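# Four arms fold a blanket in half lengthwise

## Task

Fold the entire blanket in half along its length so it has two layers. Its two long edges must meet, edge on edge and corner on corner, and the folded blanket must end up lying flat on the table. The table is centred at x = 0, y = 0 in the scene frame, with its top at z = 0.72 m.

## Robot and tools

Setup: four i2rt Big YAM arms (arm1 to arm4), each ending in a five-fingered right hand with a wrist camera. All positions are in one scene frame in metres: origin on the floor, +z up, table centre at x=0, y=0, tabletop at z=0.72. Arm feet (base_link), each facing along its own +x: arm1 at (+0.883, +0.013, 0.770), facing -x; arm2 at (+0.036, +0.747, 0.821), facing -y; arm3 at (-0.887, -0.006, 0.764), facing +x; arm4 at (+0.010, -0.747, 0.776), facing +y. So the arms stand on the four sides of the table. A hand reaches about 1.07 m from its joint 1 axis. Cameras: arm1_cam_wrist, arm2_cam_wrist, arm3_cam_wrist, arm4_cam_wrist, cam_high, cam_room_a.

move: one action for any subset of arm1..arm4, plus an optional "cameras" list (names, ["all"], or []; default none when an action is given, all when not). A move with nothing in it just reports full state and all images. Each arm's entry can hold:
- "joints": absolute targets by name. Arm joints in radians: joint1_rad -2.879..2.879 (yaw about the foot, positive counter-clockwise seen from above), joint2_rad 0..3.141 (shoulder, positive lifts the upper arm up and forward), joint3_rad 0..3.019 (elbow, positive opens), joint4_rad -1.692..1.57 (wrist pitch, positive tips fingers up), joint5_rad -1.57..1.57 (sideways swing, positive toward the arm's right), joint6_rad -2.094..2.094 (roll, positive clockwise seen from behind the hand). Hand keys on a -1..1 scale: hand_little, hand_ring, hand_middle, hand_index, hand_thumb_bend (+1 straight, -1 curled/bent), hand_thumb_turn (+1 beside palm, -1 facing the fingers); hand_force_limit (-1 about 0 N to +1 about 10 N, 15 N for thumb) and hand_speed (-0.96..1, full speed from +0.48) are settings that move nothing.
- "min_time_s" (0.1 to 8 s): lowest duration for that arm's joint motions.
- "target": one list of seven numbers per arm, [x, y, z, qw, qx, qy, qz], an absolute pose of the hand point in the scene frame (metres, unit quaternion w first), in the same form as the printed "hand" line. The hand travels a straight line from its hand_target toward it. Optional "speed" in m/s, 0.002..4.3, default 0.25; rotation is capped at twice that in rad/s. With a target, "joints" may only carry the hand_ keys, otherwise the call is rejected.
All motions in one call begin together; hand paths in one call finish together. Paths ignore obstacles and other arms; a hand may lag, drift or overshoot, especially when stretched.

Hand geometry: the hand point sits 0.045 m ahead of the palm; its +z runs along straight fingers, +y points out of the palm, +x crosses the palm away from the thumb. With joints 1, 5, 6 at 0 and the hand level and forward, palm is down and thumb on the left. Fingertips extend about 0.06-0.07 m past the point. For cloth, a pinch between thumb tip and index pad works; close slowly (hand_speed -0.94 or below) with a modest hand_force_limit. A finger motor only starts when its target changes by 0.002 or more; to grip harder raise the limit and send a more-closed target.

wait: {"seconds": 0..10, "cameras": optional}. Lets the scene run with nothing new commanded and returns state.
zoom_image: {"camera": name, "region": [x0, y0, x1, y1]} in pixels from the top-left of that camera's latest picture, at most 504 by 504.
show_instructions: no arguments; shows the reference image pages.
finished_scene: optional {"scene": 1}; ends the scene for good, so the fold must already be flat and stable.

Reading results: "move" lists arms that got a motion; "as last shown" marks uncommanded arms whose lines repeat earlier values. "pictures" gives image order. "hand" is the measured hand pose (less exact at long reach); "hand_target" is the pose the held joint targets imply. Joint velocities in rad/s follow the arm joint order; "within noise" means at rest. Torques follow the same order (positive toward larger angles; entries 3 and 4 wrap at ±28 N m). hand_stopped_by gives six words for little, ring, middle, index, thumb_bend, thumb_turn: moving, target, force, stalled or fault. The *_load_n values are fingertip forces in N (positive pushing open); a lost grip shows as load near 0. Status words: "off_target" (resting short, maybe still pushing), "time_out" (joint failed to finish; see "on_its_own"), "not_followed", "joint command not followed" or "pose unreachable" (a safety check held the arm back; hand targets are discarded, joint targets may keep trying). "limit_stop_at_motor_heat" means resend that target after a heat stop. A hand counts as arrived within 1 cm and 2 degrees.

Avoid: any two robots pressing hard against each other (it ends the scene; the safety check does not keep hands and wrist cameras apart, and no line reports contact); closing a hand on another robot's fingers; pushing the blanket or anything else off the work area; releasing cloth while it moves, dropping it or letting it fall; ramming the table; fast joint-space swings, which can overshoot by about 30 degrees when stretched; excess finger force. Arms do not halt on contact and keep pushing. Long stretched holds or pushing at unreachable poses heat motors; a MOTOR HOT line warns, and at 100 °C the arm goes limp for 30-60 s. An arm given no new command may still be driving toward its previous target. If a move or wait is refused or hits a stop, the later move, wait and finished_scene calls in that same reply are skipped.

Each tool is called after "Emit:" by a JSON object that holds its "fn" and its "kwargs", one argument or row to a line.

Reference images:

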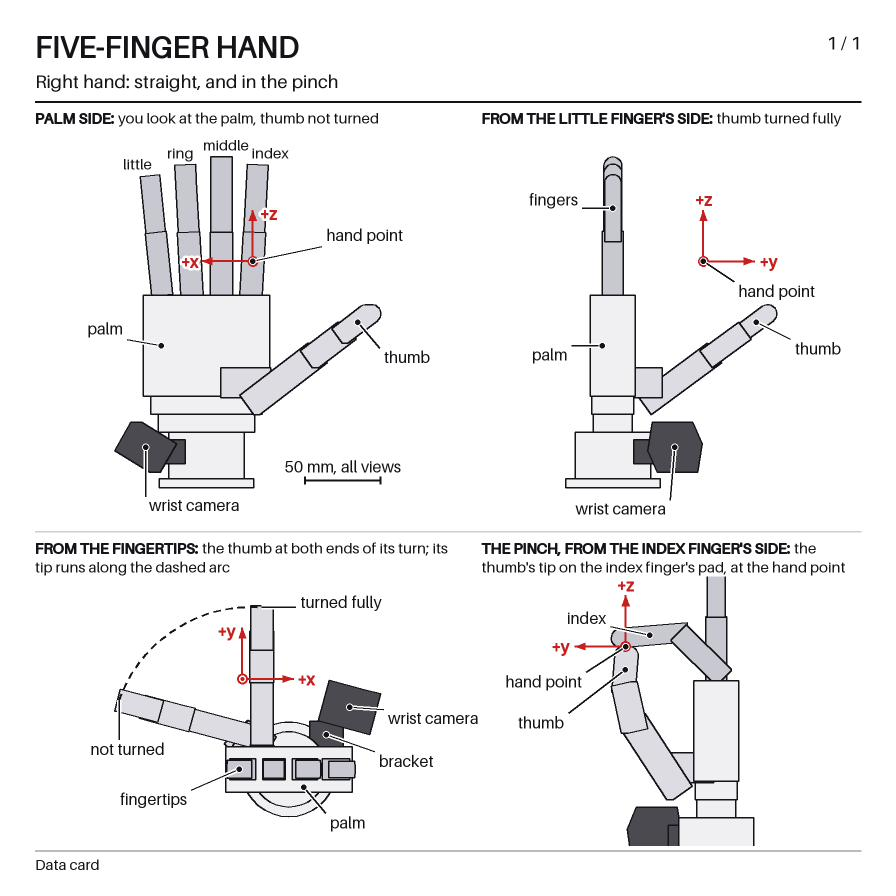

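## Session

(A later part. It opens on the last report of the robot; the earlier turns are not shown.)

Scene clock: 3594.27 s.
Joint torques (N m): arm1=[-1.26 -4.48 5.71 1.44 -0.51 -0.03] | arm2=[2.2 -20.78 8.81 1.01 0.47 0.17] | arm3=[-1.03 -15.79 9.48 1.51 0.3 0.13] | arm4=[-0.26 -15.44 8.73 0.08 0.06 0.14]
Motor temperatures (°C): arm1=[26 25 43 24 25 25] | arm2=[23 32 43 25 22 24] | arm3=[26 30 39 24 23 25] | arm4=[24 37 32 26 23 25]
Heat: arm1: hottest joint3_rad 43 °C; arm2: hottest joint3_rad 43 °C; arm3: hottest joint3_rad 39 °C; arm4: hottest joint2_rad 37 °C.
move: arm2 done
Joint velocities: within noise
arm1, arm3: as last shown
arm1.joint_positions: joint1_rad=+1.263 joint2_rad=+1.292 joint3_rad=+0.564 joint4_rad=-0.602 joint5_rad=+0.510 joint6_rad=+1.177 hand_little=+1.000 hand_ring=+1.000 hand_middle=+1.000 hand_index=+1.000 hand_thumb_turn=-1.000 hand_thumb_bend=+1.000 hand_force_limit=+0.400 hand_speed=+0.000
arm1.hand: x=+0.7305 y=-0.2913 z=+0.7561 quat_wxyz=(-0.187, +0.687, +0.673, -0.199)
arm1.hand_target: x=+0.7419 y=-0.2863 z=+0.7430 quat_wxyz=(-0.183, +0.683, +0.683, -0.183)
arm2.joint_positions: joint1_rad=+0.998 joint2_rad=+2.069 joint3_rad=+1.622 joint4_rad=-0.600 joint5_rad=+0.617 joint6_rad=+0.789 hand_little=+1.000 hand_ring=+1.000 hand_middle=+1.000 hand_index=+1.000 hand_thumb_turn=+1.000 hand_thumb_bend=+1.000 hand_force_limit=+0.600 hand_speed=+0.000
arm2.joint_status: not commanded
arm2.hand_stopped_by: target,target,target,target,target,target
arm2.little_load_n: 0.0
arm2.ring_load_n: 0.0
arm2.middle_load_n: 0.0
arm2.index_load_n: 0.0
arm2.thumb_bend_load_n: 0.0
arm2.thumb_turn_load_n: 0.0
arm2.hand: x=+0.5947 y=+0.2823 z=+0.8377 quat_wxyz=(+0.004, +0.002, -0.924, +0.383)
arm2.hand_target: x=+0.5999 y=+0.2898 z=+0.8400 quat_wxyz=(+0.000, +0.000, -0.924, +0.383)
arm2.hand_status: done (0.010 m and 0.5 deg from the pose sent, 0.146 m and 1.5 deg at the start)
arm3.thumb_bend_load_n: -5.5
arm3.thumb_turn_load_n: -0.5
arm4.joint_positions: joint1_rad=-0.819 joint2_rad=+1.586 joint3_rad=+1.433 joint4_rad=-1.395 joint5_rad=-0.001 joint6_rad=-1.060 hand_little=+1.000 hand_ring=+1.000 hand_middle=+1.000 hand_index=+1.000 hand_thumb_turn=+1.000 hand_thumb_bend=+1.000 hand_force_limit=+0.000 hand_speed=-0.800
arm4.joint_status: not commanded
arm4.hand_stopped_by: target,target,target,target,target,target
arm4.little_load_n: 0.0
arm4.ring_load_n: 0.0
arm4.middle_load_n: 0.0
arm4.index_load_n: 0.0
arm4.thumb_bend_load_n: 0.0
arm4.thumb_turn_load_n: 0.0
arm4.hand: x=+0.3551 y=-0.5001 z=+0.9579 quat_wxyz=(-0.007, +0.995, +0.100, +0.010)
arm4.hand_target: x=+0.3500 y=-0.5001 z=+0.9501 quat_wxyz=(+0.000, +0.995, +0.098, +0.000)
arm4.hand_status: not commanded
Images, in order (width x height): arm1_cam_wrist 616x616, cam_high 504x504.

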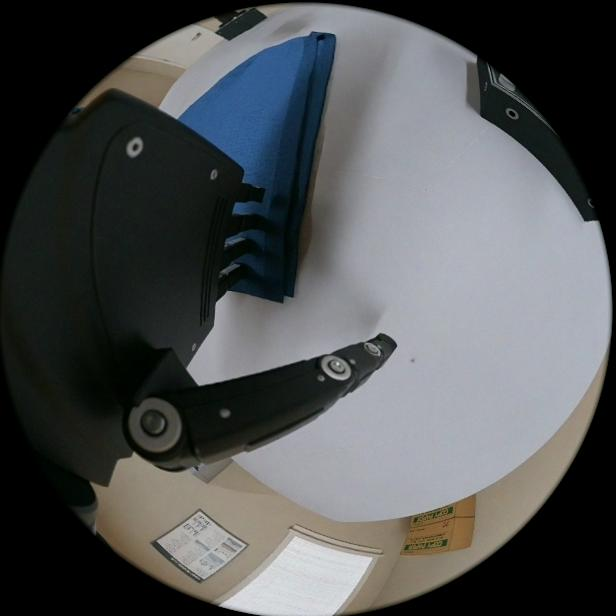

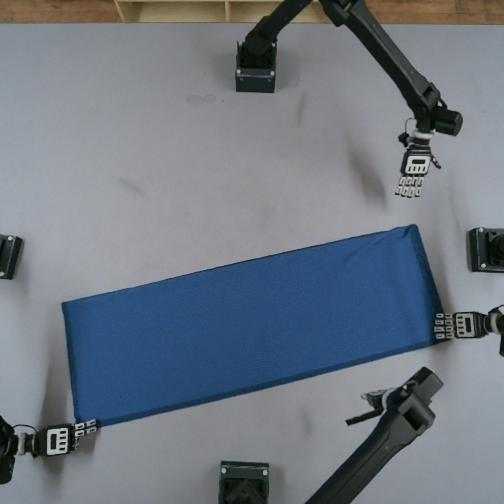

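Emit:
{"fn": "move", "kwargs": {
  "arm4": {"target": [0.31, -0.39, 0.83, 0, 0.9952, 0.0976, 0], "speed": 0.2},
  "arm2": {"target": [0.60, 0.13, 0.80, 0, 0, -0.9239, 0.3827], "speed": 0.2}
}}

Emit:
{"fn": "move", "kwargs": {
  "arm4": {"target": [0.31, -0.385, 0.762, 0, 0.9952, 0.0976, 0], "speed": 0.08},
  "arm2": {"target": [0.60, 0.118, 0.738, 0, 0, -0.9239, 0.3827], "speed": 0.08},
  "cameras": ["arm2_cam_wrist", "arm4_cam_wrist"]
}}

Emit:
{"fn": "zoom_image", "kwargs": {
  "camera": "arm2_cam_wrist",
  "region": [160, 50, 440, 330]
}}

Scene clock: 3617.93 s.
Joint torques (N m): arm1=[-1.32 -4.54 5.72 1.44 -0.5 -0.03] | arm2=[1.26 -23.94 13.52 1.18 0.31 -0.26] | arm3=[-1.03 -15.79 9.5 1.52 0.3 0.12] | arm4=[-0.73 -19.02 9.18 0.58 0.01 0.13]
Motor temperatures (°C): arm1=[26 25 41 24 25 25] | arm2=[23 31 42 25 22 24] | arm3=[26 30 39 24 23 25] | arm4=[24 36 32 26 23 25]
Heat: arm1: hottest joint3_rad 41 °C; arm2: hottest joint3_rad 42 °C; arm3: hottest joint3_rad 39 °C; arm4: hottest joint2_rad 36 °C.
move: arm2 off_target; arm4 done
Joint velocities: within noise
arm1, arm3: as last shown
arm1.ring_load_n: -0.5
arm2.joint_positions: joint1_rad=+0.833 joint2_rad=+2.361 joint3_rad=+1.989 joint4_rad=-0.618 joint5_rad=+0.524 joint6_rad=+0.646 hand_little=+1.000 hand_ring=+1.000 hand_middle=+1.000 hand_index=+1.000 hand_thumb_turn=+1.000 hand_thumb_bend=+1.000 hand_force_limit=+0.600 hand_speed=+0.000
arm2.joint_status: not commanded
arm2.hand_stopped_by: target,target,target,target,target,target
arm2.little_load_n: 0.0
arm2.ring_load_n: 0.0
arm2.middle_load_n: 0.0
arm2.index_load_n: 0.0
arm2.thumb_bend_load_n: 0.0
arm2.thumb_turn_load_n: 0.0
arm2.hand: x=+0.5891 y=+0.1411 z=+0.7819 quat_wxyz=(+0.009, -0.003, -0.928, +0.372)
arm2.hand_target: x=+0.5994 y=+0.1308 z=+0.8002 quat_wxyz=(+0.000, +0.000, -0.924, +0.383)
arm2.hand_status: off_target (0.024 m and 1.7 deg from the pose sent, 0.157 m and 0.4 deg at the start)
arm3.thumb_bend_load_n: -5.0
arm3.thumb_turn_load_n: 0.0
arm4.joint_positions: joint1_rad=-0.606 joint2_rad=+1.819 joint3_rad=+1.387 joint4_rad=-1.153 joint5_rad=-0.001 joint6_rad=-0.853 hand_little=+1.000 hand_ring=+1.000 hand_middle=+1.000 hand_index=+1.000 hand_thumb_turn=+1.000 hand_thumb_bend=+1.000 hand_force_limit=+0.000 hand_speed=-0.800
arm4.joint_status: not commanded
arm4.hand_stopped_by: target,target,target,target,target,target
arm4.little_load_n: 0.0
arm4.ring_load_n: 0.0
arm4.middle_load_n: 0.5
arm4.index_load_n: 0.0
arm4.thumb_bend_load_n: 0.0
arm4.thumb_turn_load_n: 0.0
arm4.hand: x=+0.3088 y=-0.3946 z=+0.8309 quat_wxyz=(+0.004, +0.995, +0.102, -0.004)
arm4.hand_target: x=+0.3099 y=-0.3900 z=+0.8301 quat_wxyz=(+0.000, +0.995, +0.098, +0.000)
arm4.hand_status: done (0.005 m and 0.9 deg from the pose sent, 0.175 m and 1.5 deg at the start)
pictures: none

Scene clock: 3619.30 s.
Joint torques (N m): arm1=[-1.32 -4.54 5.71 1.44 -0.5 -0.03] | arm2=[0.38 -21.89 12.49 2.02 0.09 -0.24] | arm3=[-1.08 -15.79 9.5 1.51 0.3 0.13] | arm4=[-0.15 -16.15 6.79 1.58 0.13 0.15]
Motor temperatures (°C): arm1=[26 25 41 24 25 25] | arm2=[23 31 42 25 22 24] | arm3=[26 30 39 24 23 25] | arm4=[24 36 32 26 23 25]
Heat: arm1: hottest joint3_rad 41 °C; arm2: hottest joint3_rad 42 °C; arm3: hottest joint3_rad 39 °C; arm4: hottest joint2_rad 36 °C.
move: arm2 off_target; arm4 off_target
Joint velocities: within noise
arm1: as last shown
arm1.ring_load_n: 0.0
arm2.joint_positions: joint1_rad=+0.832 joint2_rad=+2.436 joint3_rad=+2.018 joint4_rad=-0.553 joint5_rad=+0.523 joint6_rad=+0.637 hand_little=+1.000 hand_ring=+1.000 hand_middle=+1.000 hand_index=+1.000 hand_thumb_turn=+1.000 hand_thumb_bend=+1.000 hand_force_limit=+0.600 hand_speed=+0.000
arm2.joint_status: not commanded
arm2.hand_stopped_by: target,target,target,target,target,target
arm2.little_load_n: 0.0
arm2.ring_load_n: 0.0
arm2.middle_load_n: 0.0
arm2.index_load_n: 0.0
arm2.thumb_bend_load_n: 0.0
arm2.thumb_turn_load_n: 0.0
arm2.hand: x=+0.5975 y=+0.1314 z=+0.7437 quat_wxyz=(+0.003, -0.002, -0.926, +0.378)
arm2.hand_target: x=+0.5992 y=+0.1185 z=+0.7382 quat_wxyz=(+0.000, +0.000, -0.924, +0.383)
arm2.hand_status: off_target (0.015 m and 0.8 deg from the pose sent, 0.051 m and 1.7 deg at the start)
arm3.joint_positions: joint1_rad=-1.161 joint2_rad=+2.180 joint3_rad=+1.487 joint4_rad=-0.181 joint5_rad=-1.144 joint6_rad=-0.850 hand_little=-1.000 hand_ring=-1.000 hand_middle=+0.500 hand_index=+0.500 hand_thumb_turn=-1.000 hand_thumb_bend=+0.198 hand_force_limit=+0.200 hand_speed=-0.800
arm3.joint_status: not commanded
arm3.hand_stopped_by: target,target,target,target,target,target
arm3.little_load_n: 0.0
arm3.ring_load_n: 0.0
arm3.middle_load_n: 0.0
arm3.index_load_n: 0.0
arm3.thumb_bend_load_n: -5.0
arm3.thumb_turn_load_n: 0.0
arm3.hand: x=-0.5309 y=-0.5778 z=+0.7389 quat_wxyz=(-0.416, +0.586, -0.563, +0.409)
arm3.hand_target: x=-0.5440 y=-0.5883 z=+0.7128 quat_wxyz=(-0.406, +0.579, -0.579, +0.406)
arm3.hand_status: not commanded
arm4.joint_positions: joint1_rad=-0.606 joint2_rad=+1.871 joint3_rad=+1.351 joint4_rad=-1.023 joint5_rad=-0.003 joint6_rad=-0.848 hand_little=+1.000 hand_ring=+1.000 hand_middle=+1.000 hand_index=+1.000 hand_thumb_turn=+1.000 hand_thumb_bend=+1.000 hand_force_limit=+0.000 hand_speed=-0.800
arm4.joint_status: not commanded
arm4.hand_stopped_by: target,target,target,target,target,target
arm4.little_load_n: 0.0
arm4.ring_load_n: 0.0
arm4.middle_load_n: -2.0
arm4.index_load_n: 0.0
arm4.thumb_bend_load_n: 0.0
arm4.thumb_turn_load_n: 0.0
arm4.hand: x=+0.3160 y=-0.3831 z=+0.7898 quat_wxyz=(-0.012, +0.995, +0.100, +0.009)
arm4.hand_target: x=+0.3094 y=-0.3860 z=+0.7631 quat_wxyz=(+0.000, +0.995, +0.098, +0.000)
arm4.hand_status: off_target (0.029 m and 1.7 deg from the pose sent, 0.070 m and 0.9 deg at the start)
Images, in order (width x height): arm2_cam_wrist 616x616, arm4_cam_wrist 616x616.

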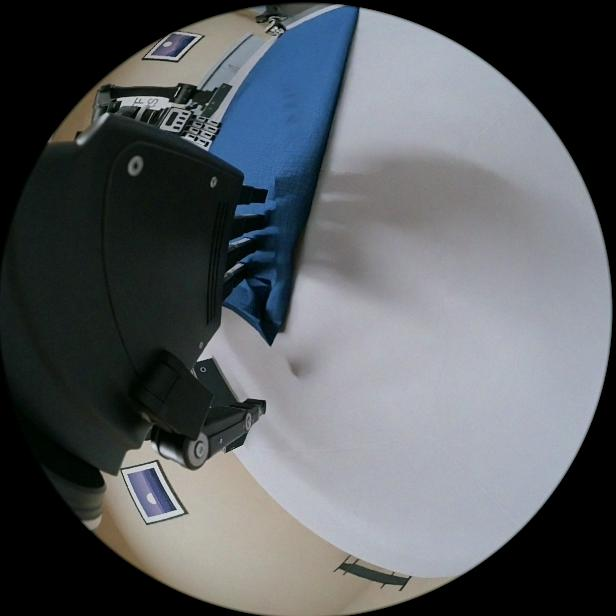

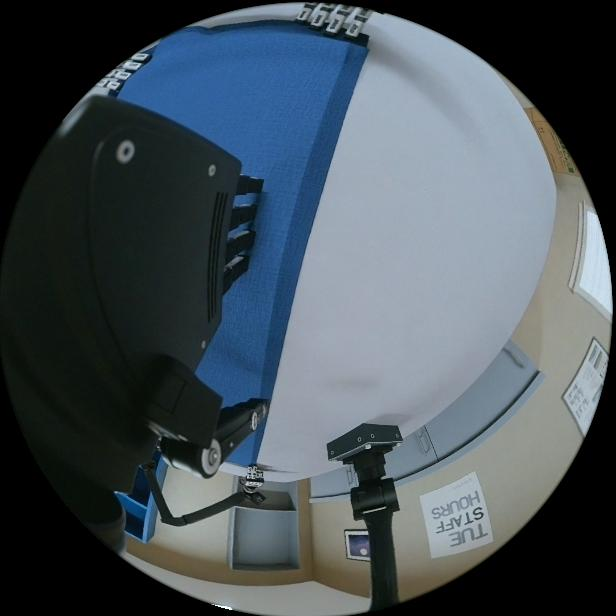

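Scaled by 1.800 from the camera's image (finer frame: 880x880).

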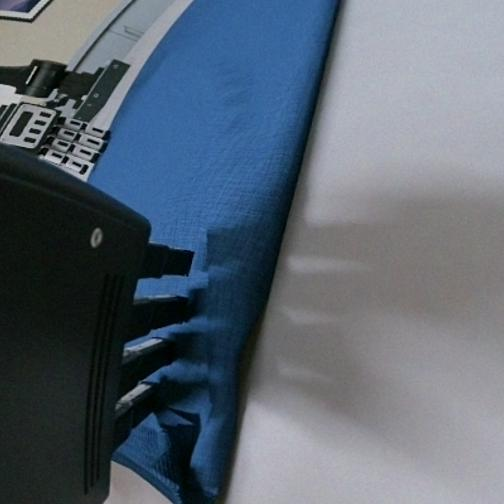

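Emit:
{"fn": "move", "kwargs": {
  "arm2": {"target": [0.592, 0.165, 0.732, 0, 0, -0.9239, 0.3827], "speed": 0.05}
}}

Emit:
{"fn": "move", "kwargs": {
  "arm2": {"target": [0.585, 0.215, 0.732, 0, 0, -0.9239, 0.3827], "speed": 0.05}
}}

Emit:
{"fn": "move", "kwargs": {
  "arm2": {"target": [0.58, 0.24, 0.738, 0, 0, -0.9239, 0.3827], "speed": 0.06},
  "cameras": ["arm1_cam_wrist", "arm2_cam_wrist"]
}}

Emit:
{"fn": "move", "kwargs": {
  "arm2": {"target": [0.56, 0.25, 0.82, 0, 0, -0.9239, 0.3827], "speed": 0.15}
}}

Emit:
{"fn": "move", "kwargs": {
  "arm2": {"target": [0.52, 0.09, 0.80, 0, 0, -0.9239, 0.3827], "speed": 0.2},
  "cameras": ["arm2_cam_wrist", "cam_high"]
}}

Emit:
{"fn": "zoom_image", "kwargs": {
  "camera": "cam_high",
  "region": [280, 200, 480, 360]
}}

Scene clock: 3630.87 s.
Joint torques (N m): arm1=[-1.32 -4.48 5.71 1.43 -0.5 -0.04] | arm2=[2.26 -23.41 7.16 1.36 0.25 0.11] | arm3=[-1.03 -15.74 9.48 1.52 0.3 0.13] | arm4=[-0.09 -16.03 6.78 1.57 0.12 0.16]
Motor temperatures (°C): arm1=[26 25 40 24 25 25] | arm2=[23 32 43 25 22 24] | arm3=[26 30 39 24 23 25] | arm4=[24 36 32 26 23 25]
Heat: arm1: hottest joint3_rad 40 °C; arm2: hottest joint3_rad 43 °C; arm3: hottest joint3_rad 39 °C; arm4: hottest joint2_rad 36 °C.
move: arm2 off_target
Joint velocities: within noise
arm1.joint_positions: joint1_rad=+1.263 joint2_rad=+1.292 joint3_rad=+0.564 joint4_rad=-0.602 joint5_rad=+0.510 joint6_rad=+1.177 hand_little=+1.000 hand_ring=+1.000 hand_middle=+1.000 hand_index=+1.000 hand_thumb_turn=-1.000 hand_thumb_bend=+1.000 hand_force_limit=+0.400 hand_speed=+0.000
arm1.joint_status: not commanded
arm1.hand_stopped_by: target,target,fault,target,target,target
arm1.little_load_n: 0.0
arm1.ring_load_n: 0.0
arm1.middle_load_n: 0.0
arm1.index_load_n: 0.0
arm1.thumb_bend_load_n: 0.0
arm1.thumb_turn_load_n: 0.0
arm1.hand: x=+0.7305 y=-0.2913 z=+0.7561 quat_wxyz=(-0.187, +0.687, +0.673, -0.199)
arm1.hand_target: x=+0.7419 y=-0.2863 z=+0.7430 quat_wxyz=(-0.183, +0.683, +0.683, -0.183)
arm1.hand_status: not commanded
arm2.joint_positions: joint1_rad=+0.847 joint2_rad=+2.373 joint3_rad=+1.877 joint4_rad=-0.450 joint5_rad=+0.541 joint6_rad=+0.640 hand_little=+1.000 hand_ring=+1.000 hand_middle=+1.000 hand_index=+1.000 hand_thumb_turn=+1.000 hand_thumb_bend=+1.000 hand_force_limit=+0.600 hand_speed=+0.000
arm2.joint_status: not commanded
arm2.hand_stopped_by: target,target,target,target,target,target
arm2.little_load_n: -0.5
arm2.ring_load_n: 0.0
arm2.middle_load_n: 0.0
arm2.index_load_n: 0.0
arm2.thumb_bend_load_n: 0.0
arm2.thumb_turn_load_n: -0.5
arm2.hand: x=+0.5894 y=+0.1516 z=+0.7414 quat_wxyz=(-0.001, -0.003, -0.921, +0.390)
arm2.hand_target: x=+0.5919 y=+0.1647 z=+0.7323 quat_wxyz=(+0.000, +0.000, -0.924, +0.383)
arm2.hand_status: off_target (0.017 m and 1.0 deg from the pose sent, 0.036 m and 0.7 deg at the start)
arm3, arm4: as last shown
arm3.thumb_bend_load_n: -5.5
arm3.thumb_turn_load_n: -0.5
pictures: none

Scene clock: 3632.40 s.
Joint torques (N m): arm1=[-1.32 -4.48 5.89 1.44 -0.75 -0.04] | arm2=[3.14 -22.48 6.61 1.05 0.07 0.11] | arm3=[-1.08 -15.79 9.5 1.52 0.3 0.13] | arm4=[-0.15 -15.97 6.78 1.44 0.12 0.14]
Motor temperatures (°C): arm1=[26 25 40 24 25 25] | arm2=[23 32 43 25 22 24] | arm3=[26 30 39 24 23 25] | arm4=[24 36 32 26 23 25]
Heat: arm1: hottest joint3_rad 40 °C; arm2: hottest joint3_rad 43 °C; arm3: hottest joint3_rad 39 °C; arm4: hottest joint2_rad 36 °C.
move: arm2 off_target
Joint velocities: within noise
arm1, arm3, arm4: as last shown
arm1.joint_positions: joint1_rad=+1.263 joint2_rad=+1.292 joint3_rad=+0.561 joint4_rad=-0.602 joint5_rad=+0.517 joint6_rad=+1.178 hand_little=+1.000 hand_ring=+1.000 hand_middle=+1.000 hand_index=+1.000 hand_thumb_turn=-1.000 hand_thumb_bend=+1.000 hand_force_limit=+0.400 hand_speed=+0.000
arm1.middle_load_n: 0.5
arm1.hand: x=+0.7297 y=-0.2895 z=+0.7554 quat_wxyz=(-0.191, +0.687, +0.672, -0.199)
arm2.joint_positions: joint1_rad=+0.883 joint2_rad=+2.284 joint3_rad=+1.708 joint4_rad=-0.384 joint5_rad=+0.573 joint6_rad=+0.685 hand_little=+1.000 hand_ring=+1.000 hand_middle=+1.000 hand_index=+1.000 hand_thumb_turn=+1.000 hand_thumb_bend=+1.000 hand_force_limit=+0.600 hand_speed=+0.000
arm2.joint_status: not commanded
arm2.hand_stopped_by: target,target,target,target,target,target
arm2.little_load_n: 0.0
arm2.ring_load_n: 0.0
arm2.middle_load_n: 0.5
arm2.index_load_n: 0.0
arm2.thumb_bend_load_n: 0.0
arm2.thumb_turn_load_n: 0.0
arm2.hand: x=+0.5787 y=+0.1926 z=+0.7434 quat_wxyz=(-0.001, -0.010, -0.919, +0.395)
arm2.hand_target: x=+0.5847 y=+0.2146 z=+0.7321 quat_wxyz=(+0.000, +0.000, -0.924, +0.383)
arm2.hand_status: off_target (0.026 m and 2.0 deg from the pose sent, 0.064 m and 1.0 deg at the start)
arm3.thumb_turn_load_n: 0.0
arm4.joint_positions: joint1_rad=-0.606 joint2_rad=+1.871 joint3_rad=+1.351 joint4_rad=-1.018 joint5_rad=-0.003 joint6_rad=-0.848 hand_little=+1.000 hand_ring=+1.000 hand_middle=+1.000 hand_index=+1.000 hand_thumb_turn=+1.000 hand_thumb_bend=+1.000 hand_force_limit=+0.000 hand_speed=-0.800
arm4.middle_load_n: -1.0
arm4.hand: x=+0.3168 y=-0.3821 z=+0.7895 quat_wxyz=(-0.014, +0.995, +0.100, +0.011)
pictures: none

Scene clock: 3633.37 s.
Joint torques (N m): arm1=[-1.38 -4.42 5.91 1.44 -0.72 -0.04] | arm2=[2.14 -22.42 7.51 1.24 0.18 0.13] | arm3=[-0.97 -15.79 9.5 1.52 0.3 0.12] | arm4=[-0.09 -16.15 6.79 1.43 0.12 0.14]
Motor temperatures (°C): arm1=[26 25 40 24 25 25] | arm2=[23 32 43 25 22 24] | arm3=[26 30 39 24 23 25] | arm4=[24 36 32 26 23 25]
Heat: arm1: hottest joint3_rad 40 °C; arm2: hottest joint3_rad 43 °C; arm3: hottest joint3_rad 39 °C; arm4: hottest joint2_rad 36 °C.
move: arm2 done
Joint velocities: within noise
arm1, arm3, arm4: as last shown
arm1.joint_positions: joint1_rad=+1.263 joint2_rad=+1.292 joint3_rad=+0.561 joint4_rad=-0.602 joint5_rad=+0.515 joint6_rad=+1.178 hand_little=+1.000 hand_ring=+1.000 hand_middle=+1.000 hand_index=+1.000 hand_thumb_turn=-1.000 hand_thumb_bend=+1.000 hand_force_limit=+0.400 hand_speed=+0.000
arm1.hand: x=+0.7299 y=-0.2895 z=+0.7554 quat_wxyz=(-0.190, +0.687, +0.673, -0.199)
arm1.hand_target: x=+0.7420 y=-0.2863 z=+0.7430 quat_wxyz=(-0.183, +0.683, +0.683, -0.183)
arm2.joint_positions: joint1_rad=+0.923 joint2_rad=+2.242 joint3_rad=+1.615 joint4_rad=-0.377 joint5_rad=+0.583 joint6_rad=+0.708 hand_little=+1.000 hand_ring=+1.000 hand_middle=+1.000 hand_index=+1.000 hand_thumb_turn=+1.000 hand_thumb_bend=+1.000 hand_force_limit=+0.600 hand_speed=+0.000
arm2.joint_status: not commanded
arm2.hand_stopped_by: target,target,target,target,target,target
arm2.little_load_n: 0.0
arm2.ring_load_n: 0.0
arm2.middle_load_n: 0.5
arm2.index_load_n: 0.0
arm2.thumb_bend_load_n: 0.0
arm2.thumb_turn_load_n: 0.0
arm2.hand: x=+0.5755 y=+0.2333 z=+0.7347 quat_wxyz=(+0.006, +0.002, -0.923, +0.385)
arm2.hand_target: x=+0.5800 y=+0.2399 z=+0.7380 quat_wxyz=(+0.000, +0.000, -0.924, +0.383)
arm2.hand_status: done (0.009 m and 0.8 deg from the pose sent, 0.048 m and 2.0 deg at the start)
arm3.ring_load_n: 0.5
arm4.middle_load_n: -1.5
Images, in order (width x height): arm1_cam_wrist 616x616, arm2_cam_wrist 616x616.

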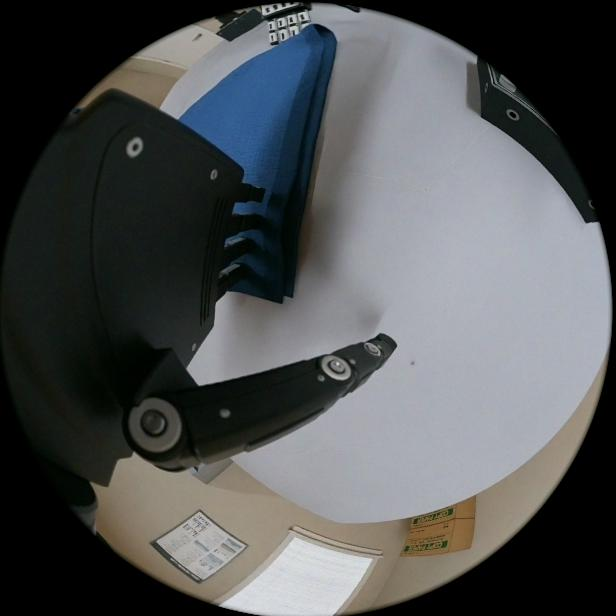

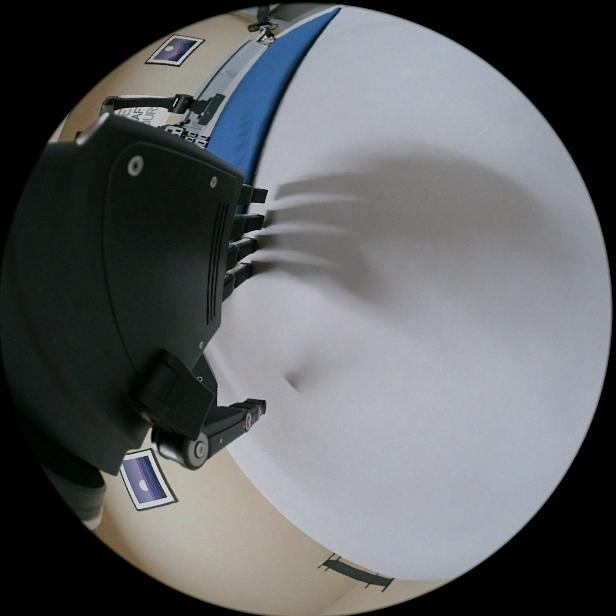

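Scene clock: 3634.63 s.
Joint torques (N m): arm1=[-1.32 -4.48 5.91 1.44 -0.72 -0.04] | arm2=[1.38 -19.9 8.66 1.16 0.34 0.05] | arm3=[-0.97 -15.74 9.5 1.52 0.3 0.12] | arm4=[-0.38 -16.38 6.79 1.44 0.13 0.13]
Motor temperatures (°C): arm1=[26 25 40 24 25 25] | arm2=[23 32 43 25 22 24] | arm3=[26 30 39 24 23 25] | arm4=[24 36 32 26 23 25]
Heat: arm1: hottest joint3_rad 40 °C; arm2: hottest joint3_rad 43 °C; arm3: hottest joint3_rad 39 °C; arm4: hottest joint2_rad 36 °C.
move: arm2 done
Joint velocities: within noise
arm1, arm3, arm4: as last shown
arm2.joint_positions: joint1_rad=+0.923 joint2_rad=+2.064 joint3_rad=+1.558 joint4_rad=-0.486 joint5_rad=+0.575 joint6_rad=+0.708 hand_little=+1.000 hand_ring=+1.000 hand_middle=+1.000 hand_index=+1.000 hand_thumb_turn=+1.000 hand_thumb_bend=+1.000 hand_force_limit=+0.600 hand_speed=+0.000
arm2.joint_status: not commanded
arm2.hand_stopped_by: target,target,target,target,target,target
arm2.little_load_n: 0.0
arm2.ring_load_n: 0.0
arm2.middle_load_n: 0.0
arm2.index_load_n: 0.0
arm2.thumb_bend_load_n: 0.0
arm2.thumb_turn_load_n: 0.0
arm2.hand: x=+0.5606 y=+0.2483 z=+0.8219 quat_wxyz=(-0.001, +0.002, -0.923, +0.386)
arm2.hand_target: x=+0.5600 y=+0.2500 z=+0.8199 quat_wxyz=(+0.000, +0.000, -0.924, +0.383)
arm2.hand_status: done (0.003 m and 0.5 deg from the pose sent, 0.088 m and 0.8 deg at the start)
arm3.little_load_n: 0.5
arm3.ring_load_n: 0.0
arm3.thumb_bend_load_n: -5.0
pictures: none

Scene clock: 3636.40 s.
Joint torques (N m): arm1=[-1.32 -4.48 5.91 1.43 -0.72 -0.04] | arm2=[0.79 -22.36 13.22 1.18 0.23 -0.2] | arm3=[-0.91 -15.74 9.48 1.52 0.3 0.12] | arm4=[-0.15 -16.09 6.79 1.37 0.12 0.13]
Motor temperatures (°C): arm1=[26 25 40 24 25 25] | arm2=[23 32 43 25 22 24] | arm3=[26 30 39 24 23 25] | arm4=[24 36 32 26 23 25]
Heat: arm1: hottest joint3_rad 40 °C; arm2: hottest joint3_rad 43 °C; arm3: hottest joint3_rad 39 °C; arm4: hottest joint2_rad 36 °C.
move: arm2 off_target
Joint velocities: within noise
arm1, arm3, arm4: as last shown
arm1.middle_load_n: 0.0
arm1.thumb_bend_load_n: -0.5
arm2.joint_positions: joint1_rad=+0.716 joint2_rad=+2.285 joint3_rad=+1.845 joint4_rad=-0.496 joint5_rad=+0.454 joint6_rad=+0.539 hand_little=+1.000 hand_ring=+1.000 hand_middle=+1.000 hand_index=+1.000 hand_thumb_turn=+1.000 hand_thumb_bend=+1.000 hand_force_limit=+0.600 hand_speed=+0.000
arm2.joint_status: not commanded
arm2.hand_stopped_by: target,target,target,target,target,target
arm2.little_load_n: 0.0
arm2.ring_load_n: 0.0
arm2.middle_load_n: 0.0
arm2.index_load_n: 0.0
arm2.thumb_bend_load_n: 0.0
arm2.thumb_turn_load_n: 0.0
arm2.hand: x=+0.5108 y=+0.1022 z=+0.7848 quat_wxyz=(+0.006, -0.005, -0.928, +0.372)
arm2.hand_target: x=+0.5195 y=+0.0907 z=+0.8003 quat_wxyz=(+0.000, +0.000, -0.924, +0.383)
arm2.hand_status: off_target (0.022 m and 1.6 deg from the pose sent, 0.165 m and 0.5 deg at the start)
arm3.little_load_n: 0.0
arm3.index_load_n: -0.5
arm4.index_load_n: -0.5
Images, in order (width x height): arm2_cam_wrist 616x616, cam_high 504x504.

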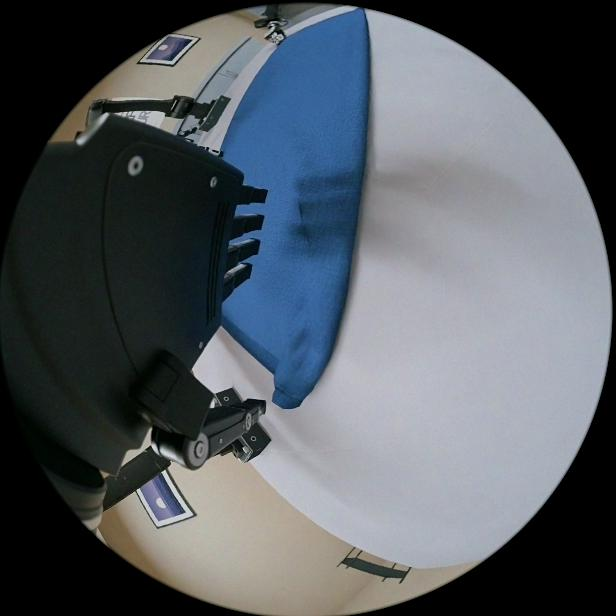

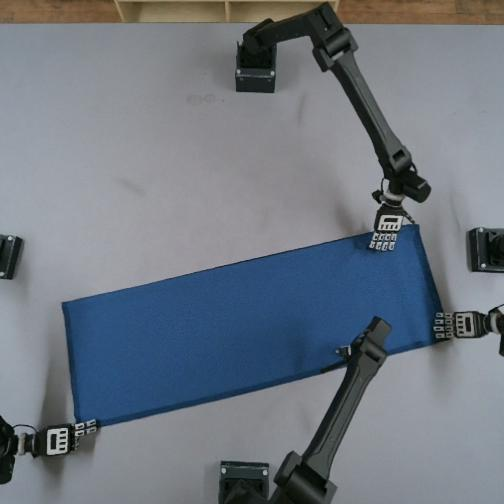

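Scaled by 2.520.

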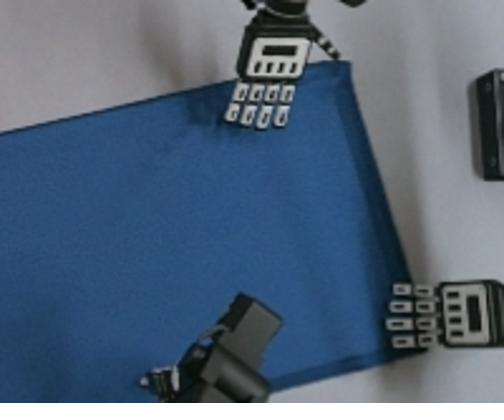

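Emit:
{"fn": "move", "kwargs": {
  "arm2": {"target": [0.518, 0.078, 0.738, 0, 0, -0.9239, 0.3827], "speed": 0.08}
}}

Emit:
{"fn": "move", "kwargs": {
  "arm2": {"target": [0.508, 0.14, 0.732, 0, 0, -0.9239, 0.3827], "speed": 0.06}
}}

Emit:
{"fn": "move", "kwargs": {
  "arm2": {"target": [0.500, 0.215, 0.735, 0, 0, -0.9239, 0.3827], "speed": 0.06}
}}

Emit:
{"fn": "move", "kwargs": {
  "arm2": {"target": [0.48, 0.24, 0.82, 0, 0, -0.9239, 0.3827], "speed": 0.15}
}}

Emit:
{"fn": "move", "kwargs": {
  "arm2": {"target": [0.42, 0.04, 0.80, 0, 0, -0.9239, 0.3827], "speed": 0.25},
  "cameras": ["arm2_cam_wrist", "cam_high"]
}}

Emit:
{"fn": "zoom_image", "kwargs": {
  "camera": "cam_high",
  "region": [240, 200, 480, 400]
}}

Scene clock: 3647.17 s.
Joint torques (N m): arm1=[-1.26 -4.42 5.91 1.44 -0.72 -0.04] | arm2=[0.26 -20.95 12.29 2.06 0.04 -0.21] | arm3=[-1.03 -15.74 9.48 1.54 0.31 0.13] | arm4=[-0.44 -16.44 6.74 1.37 0.11 0.15]
Motor temperatures (°C): arm1=[26 25 40 24 25 25] | arm2=[23 31 44 25 22 24] | arm3=[26 30 39 24 23 25] | arm4=[24 36 32 27 23 25]
Heat: arm1: hottest joint3_rad 40 °C; arm2: hottest joint3_rad 44 °C; arm3: hottest joint3_rad 39 °C; arm4: hottest joint2_rad 36 °C.
move: arm2 off_target
Joint velocities: within noise
arm1, arm3, arm4: as last shown
arm1.middle_load_n: 0.5
arm1.thumb_bend_load_n: 0.0
arm2.joint_positions: joint1_rad=+0.714 joint2_rad=+2.363 joint3_rad=+1.868 joint4_rad=-0.425 joint5_rad=+0.452 joint6_rad=+0.530 hand_little=+1.000 hand_ring=+1.000 hand_middle=+1.000 hand_index=+1.000 hand_thumb_turn=+1.000 hand_thumb_bend=+1.000 hand_force_limit=+0.600 hand_speed=+0.000
arm2.joint_status: not commanded
arm2.hand_stopped_by: target,target,target,target,target,target
arm2.little_load_n: 0.0
arm2.ring_load_n: 0.0
arm2.middle_load_n: 0.0
arm2.index_load_n: 0.0
arm2.thumb_bend_load_n: 0.0
arm2.thumb_turn_load_n: 0.0
arm2.hand: x=+0.5166 y=+0.0921 z=+0.7437 quat_wxyz=(+0.003, -0.003, -0.926, +0.377)
arm2.hand_target: x=+0.5174 y=+0.0786 z=+0.7381 quat_wxyz=(+0.000, +0.000, -0.924, +0.383)
arm2.hand_status: off_target (0.015 m and 0.8 deg from the pose sent, 0.053 m and 1.6 deg at the start)
arm3.index_load_n: 0.0
arm3.thumb_bend_load_n: -5.5
arm4.index_load_n: 0.0
pictures: none

Scene clock: 3648.70 s.
Joint torques (N m): arm1=[-1.38 -4.54 5.9 1.43 -0.71 -0.04] | arm2=[2.43 -22.07 6.58 1.29 0.29 0.18] | arm3=[-1.03 -15.74 9.48 1.54 0.31 0.13] | arm4=[-0.26 -16.44 6.86 1.28 0.11 0.15]
Motor temperatures (°C): arm1=[26 25 40 24 25 25] | arm2=[23 31 44 25 22 24] | arm3=[26 30 39 24 23 25] | arm4=[24 36 32 27 23 25]
Heat: arm1: hottest joint3_rad 40 °C; arm2: hottest joint3_rad 44 °C; arm3: hottest joint3_rad 39 °C; arm4: hottest joint2_rad 36 °C.
move: arm2 off_target
Joint velocities: within noise
arm1, arm3, arm4: as last shown
arm1.middle_load_n: 0.0
arm1.hand: x=+0.7299 y=-0.2896 z=+0.7554 quat_wxyz=(-0.190, +0.687, +0.672, -0.199)
arm2.joint_positions: joint1_rad=+0.734 joint2_rad=+2.278 joint3_rad=+1.680 joint4_rad=-0.295 joint5_rad=+0.473 joint6_rad=+0.532 hand_little=+1.000 hand_ring=+1.000 hand_middle=+1.000 hand_index=+1.000 hand_thumb_turn=+1.000 hand_thumb_bend=+1.000 hand_force_limit=+0.600 hand_speed=+0.000
arm2.joint_status: not commanded
arm2.hand_stopped_by: target,target,target,target,target,target
arm2.little_load_n: 0.5
arm2.ring_load_n: 0.0
arm2.middle_load_n: 0.0
arm2.index_load_n: 0.0
arm2.thumb_bend_load_n: 0.0
arm2.thumb_turn_load_n: -0.5
arm2.hand: x=+0.5044 y=+0.1253 z=+0.7409 quat_wxyz=(-0.001, -0.001, -0.920, +0.392)
arm2.hand_target: x=+0.5078 y=+0.1398 z=+0.7321 quat_wxyz=(+0.000, +0.000, -0.924, +0.383)
arm2.hand_status: off_target (0.017 m and 1.1 deg from the pose sent, 0.050 m and 0.8 deg at the start)
arm3.thumb_bend_load_n: -5.0
arm4.joint_positions: joint1_rad=-0.606 joint2_rad=+1.871 joint3_rad=+1.351 joint4_rad=-1.016 joint5_rad=-0.003 joint6_rad=-0.848 hand_little=+1.000 hand_ring=+1.000 hand_middle=+1.000 hand_index=+1.000 hand_thumb_turn=+1.000 hand_thumb_bend=+1.000 hand_force_limit=+0.000 hand_speed=-0.800
arm4.middle_load_n: -1.0
arm4.hand: x=+0.3171 y=-0.3816 z=+0.7894 quat_wxyz=(-0.014, +0.995, +0.100, +0.011)
pictures: none

Scene clock: 3650.53 s.
Joint torques (N m): arm1=[-1.26 -4.48 5.89 1.42 -0.72 -0.05] | arm2=[2.55 -20.54 7.49 1.51 0.07 0.12] | arm3=[-1.03 -15.79 9.5 1.55 0.3 0.13] | arm4=[-0.15 -15.97 6.79 1.17 0.13 0.14]
Motor temperatures (°C): arm1=[26 25 40 24 25 25] | arm2=[23 31 44 25 22 24] | arm3=[26 30 39 24 23 25] | arm4=[24 36 32 27 23 25]
Heat: arm1: hottest joint3_rad 40 °C; arm2: hottest joint3_rad 44 °C; arm3: hottest joint3_rad 39 °C; arm4: hottest joint2_rad 36 °C.
move: arm2 done
Joint velocities: within noise
arm1: as last shown
arm1.hand: x=+0.7298 y=-0.2896 z=+0.7554 quat_wxyz=(-0.190, +0.687, +0.672, -0.199)
arm2.joint_positions: joint1_rad=+0.808 joint2_rad=+2.151 joint3_rad=+1.427 joint4_rad=-0.224 joint5_rad=+0.520 joint6_rad=+0.599 hand_little=+1.000 hand_ring=+1.000 hand_middle=+1.000 hand_index=+1.000 hand_thumb_turn=+1.000 hand_thumb_bend=+1.000 hand_force_limit=+0.600 hand_speed=+0.000
arm2.joint_status: not commanded
arm2.hand_stopped_by: target,target,target,target,target,target
arm2.little_load_n: 0.0
arm2.ring_load_n: 0.0
arm2.middle_load_n: 0.0
arm2.index_load_n: 0.0
arm2.thumb_bend_load_n: 0.0
arm2.thumb_turn_load_n: 0.0
arm2.hand: x=+0.4930 y=+0.2091 z=+0.7340 quat_wxyz=(+0.007, +0.001, -0.923, +0.384)
arm2.hand_target: x=+0.5000 y=+0.2150 z=+0.7350 quat_wxyz=(+0.000, +0.000, -0.924, +0.383)
arm2.hand_status: done (0.009 m and 0.9 deg from the pose sent, 0.090 m and 1.1 deg at the start)
arm3.joint_positions: joint1_rad=-1.161 joint2_rad=+2.180 joint3_rad=+1.487 joint4_rad=-0.181 joint5_rad=-1.144 joint6_rad=-0.850 hand_little=-1.000 hand_ring=-1.000 hand_middle=+0.500 hand_index=+0.500 hand_thumb_turn=-1.000 hand_thumb_bend=+0.198 hand_force_limit=+0.200 hand_speed=-0.800
arm3.joint_status: not commanded
arm3.hand_stopped_by: target,target,target,target,target,target
arm3.little_load_n: 0.0
arm3.ring_load_n: 0.0
arm3.middle_load_n: 0.0
arm3.index_load_n: 0.0
arm3.thumb_bend_load_n: -5.0
arm3.thumb_turn_load_n: 0.0
arm3.hand: x=-0.5309 y=-0.5778 z=+0.7389 quat_wxyz=(-0.416, +0.586, -0.563, +0.409)
arm3.hand_target: x=-0.5440 y=-0.5883 z=+0.7128 quat_wxyz=(-0.406, +0.579, -0.579, +0.406)
arm3.hand_status: not commanded
arm4.joint_positions: joint1_rad=-0.605 joint2_rad=+1.871 joint3_rad=+1.351 joint4_rad=-1.012 joint5_rad=-0.004 joint6_rad=-0.848 hand_little=+1.000 hand_ring=+1.000 hand_middle=+1.000 hand_index=+1.000 hand_thumb_turn=+1.000 hand_thumb_bend=+1.000 hand_force_limit=+0.000 hand_speed=-0.800
arm4.joint_status: not commanded
arm4.hand_stopped_by: target,target,target,target,target,target
arm4.little_load_n: 0.0
arm4.ring_load_n: 0.0
arm4.middle_load_n: -1.0
arm4.index_load_n: 0.0
arm4.thumb_bend_load_n: 0.0
arm4.thumb_turn_load_n: 0.0
arm4.hand: x=+0.3173 y=-0.3804 z=+0.7892 quat_wxyz=(-0.016, +0.995, +0.101, +0.013)
arm4.hand_target: x=+0.3094 y=-0.3860 z=+0.7631 quat_wxyz=(+0.000, +0.995, +0.098, +0.000)
arm4.hand_status: not commanded
pictures: none

Scene clock: 3651.87 s.
Joint torques (N m): arm1=[-1.26 -4.48 5.91 1.44 -0.72 -0.05] | arm2=[2.14 -18.08 8.46 1.16 0.34 0.15] | arm3=[-1.03 -15.79 9.5 1.52 0.3 0.12] | arm4=[-0.5 -16.26 6.75 1.17 0.14 0.14]
Motor temperatures (°C): arm1=[26 25 40 24 25 25] | arm2=[23 31 44 25 22 24] | arm3=[26 30 39 24 23 25] | arm4=[24 36 32 27 23 25]
Heat: arm1: hottest joint3_rad 40 °C; arm2: hottest joint3_rad 44 °C; arm3: hottest joint3_rad 39 °C; arm4: hottest joint2_rad 36 °C.
move: arm2 done
Joint velocities: within noise
arm1.joint_positions: joint1_rad=+1.263 joint2_rad=+1.292 joint3_rad=+0.561 joint4_rad=-0.602 joint5_rad=+0.515 joint6_rad=+1.178 hand_little=+1.000 hand_ring=+1.000 hand_middle=+1.000 hand_index=+1.000 hand_thumb_turn=-1.000 hand_thumb_bend=+1.000 hand_force_limit=+0.400 hand_speed=+0.000
arm1.joint_status: not commanded
arm1.hand_stopped_by: target,target,fault,target,target,target
arm1.little_load_n: 0.0
arm1.ring_load_n: 0.0
arm1.middle_load_n: 0.5
arm1.index_load_n: -0.5
arm1.thumb_bend_load_n: 0.0
arm1.thumb_turn_load_n: 0.0
arm1.hand: x=+0.7298 y=-0.2896 z=+0.7554 quat_wxyz=(-0.190, +0.687, +0.672, -0.199)
arm1.hand_target: x=+0.7420 y=-0.2863 z=+0.7430 quat_wxyz=(-0.183, +0.683, +0.683, -0.183)
arm1.hand_status: not commanded
arm2.joint_positions: joint1_rad=+0.811 joint2_rad=+1.945 joint3_rad=+1.348 joint4_rad=-0.345 joint5_rad=+0.516 joint6_rad=+0.602 hand_little=+1.000 hand_ring=+1.000 hand_middle=+1.000 hand_index=+1.000 hand_thumb_turn=+1.000 hand_thumb_bend=+1.000 hand_force_limit=+0.600 hand_speed=+0.000
arm2.joint_status: not commanded
arm2.hand_stopped_by: target,target,target,target,target,target
arm2.little_load_n: 0.0
arm2.ring_load_n: 0.0
arm2.middle_load_n: 0.0
arm2.index_load_n: 0.0
arm2.thumb_bend_load_n: 0.0
arm2.thumb_turn_load_n: -0.5
arm2.hand: x=+0.4743 y=+0.2336 z=+0.8218 quat_wxyz=(+0.002, +0.001, -0.923, +0.385)
arm2.hand_target: x=+0.4799 y=+0.2401 z=+0.8200 quat_wxyz=(+0.000, +0.000, -0.924, +0.383)
arm2.hand_status: done (0.009 m and 0.5 deg from the pose sent, 0.092 m and 0.9 deg at the start)
arm3, arm4: as last shown
arm3.index_load_n: -0.5
arm3.thumb_bend_load_n: -5.5
pictures: none

Scene clock: 3653.63 s.
Joint torques (N m): arm1=[-1.26 -4.48 5.89 1.44 -0.72 -0.05] | arm2=[0.73 -21.66 13.04 1.21 0.12 -0.19] | arm3=[-0.97 -15.79 9.5 1.54 0.31 0.13] | arm4=[-0.26 -16.15 6.78 1.18 0.15 0.13]
Motor temperatures (°C): arm1=[26 25 40 24 25 25] | arm2=[23 32 44 25 22 24] | arm3=[26 30 39 24 23 25] | arm4=[24 36 32 27 23 25]
Heat: arm1: hottest joint3_rad 40 °C; arm2: hottest joint3_rad 44 °C; arm3: hottest joint3_rad 39 °C; arm4: hottest joint2_rad 36 °C.
move: arm2 off_target
Joint velocities: within noise
arm1, arm3, arm4: as last shown
arm1.middle_load_n: 0.0
arm1.index_load_n: 0.0
arm2.joint_positions: joint1_rad=+0.559 joint2_rad=+2.244 joint3_rad=+1.756 joint4_rad=-0.399 joint5_rad=+0.355 joint6_rad=+0.409 hand_little=+1.000 hand_ring=+1.000 hand_middle=+1.000 hand_index=+1.000 hand_thumb_turn=+1.000 hand_thumb_bend=+1.000 hand_force_limit=+0.600 hand_speed=+0.000
arm2.joint_status: not commanded
arm2.hand_stopped_by: target,target,target,target,target,target
arm2.little_load_n: 0.0
arm2.ring_load_n: 0.0
arm2.middle_load_n: 0.0
arm2.index_load_n: 0.0
arm2.thumb_bend_load_n: 0.0
arm2.thumb_turn_load_n: 0.0
arm2.hand: x=+0.4117 y=+0.0539 z=+0.7830 quat_wxyz=(+0.005, -0.006, -0.929, +0.370)
arm2.hand_target: x=+0.4197 y=+0.0409 z=+0.8002 quat_wxyz=(+0.000, +0.000, -0.924, +0.383)
arm2.hand_status: off_target (0.023 m and 1.8 deg from the pose sent, 0.202 m and 0.5 deg at the start)
arm3.index_load_n: 0.0
Images, in order (width x height): arm2_cam_wrist 616x616, cam_high 504x504.

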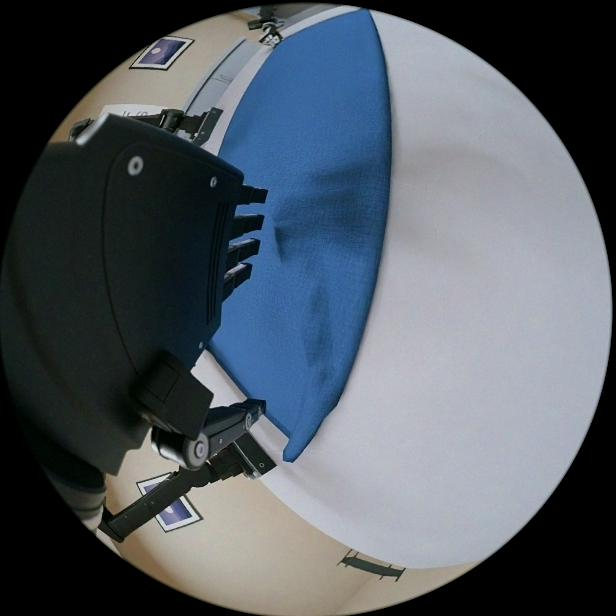

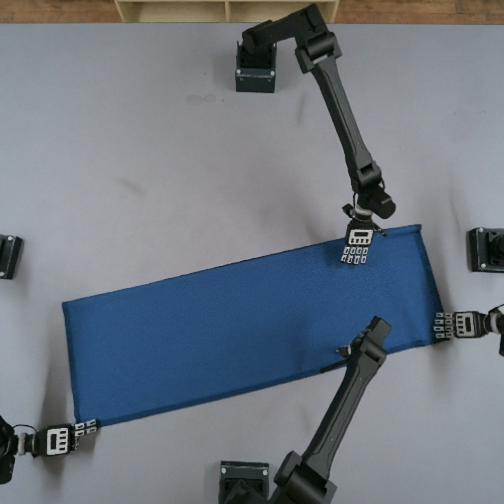

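Scaled by 2.100.

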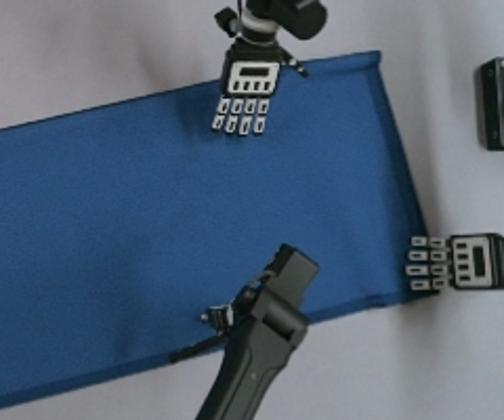

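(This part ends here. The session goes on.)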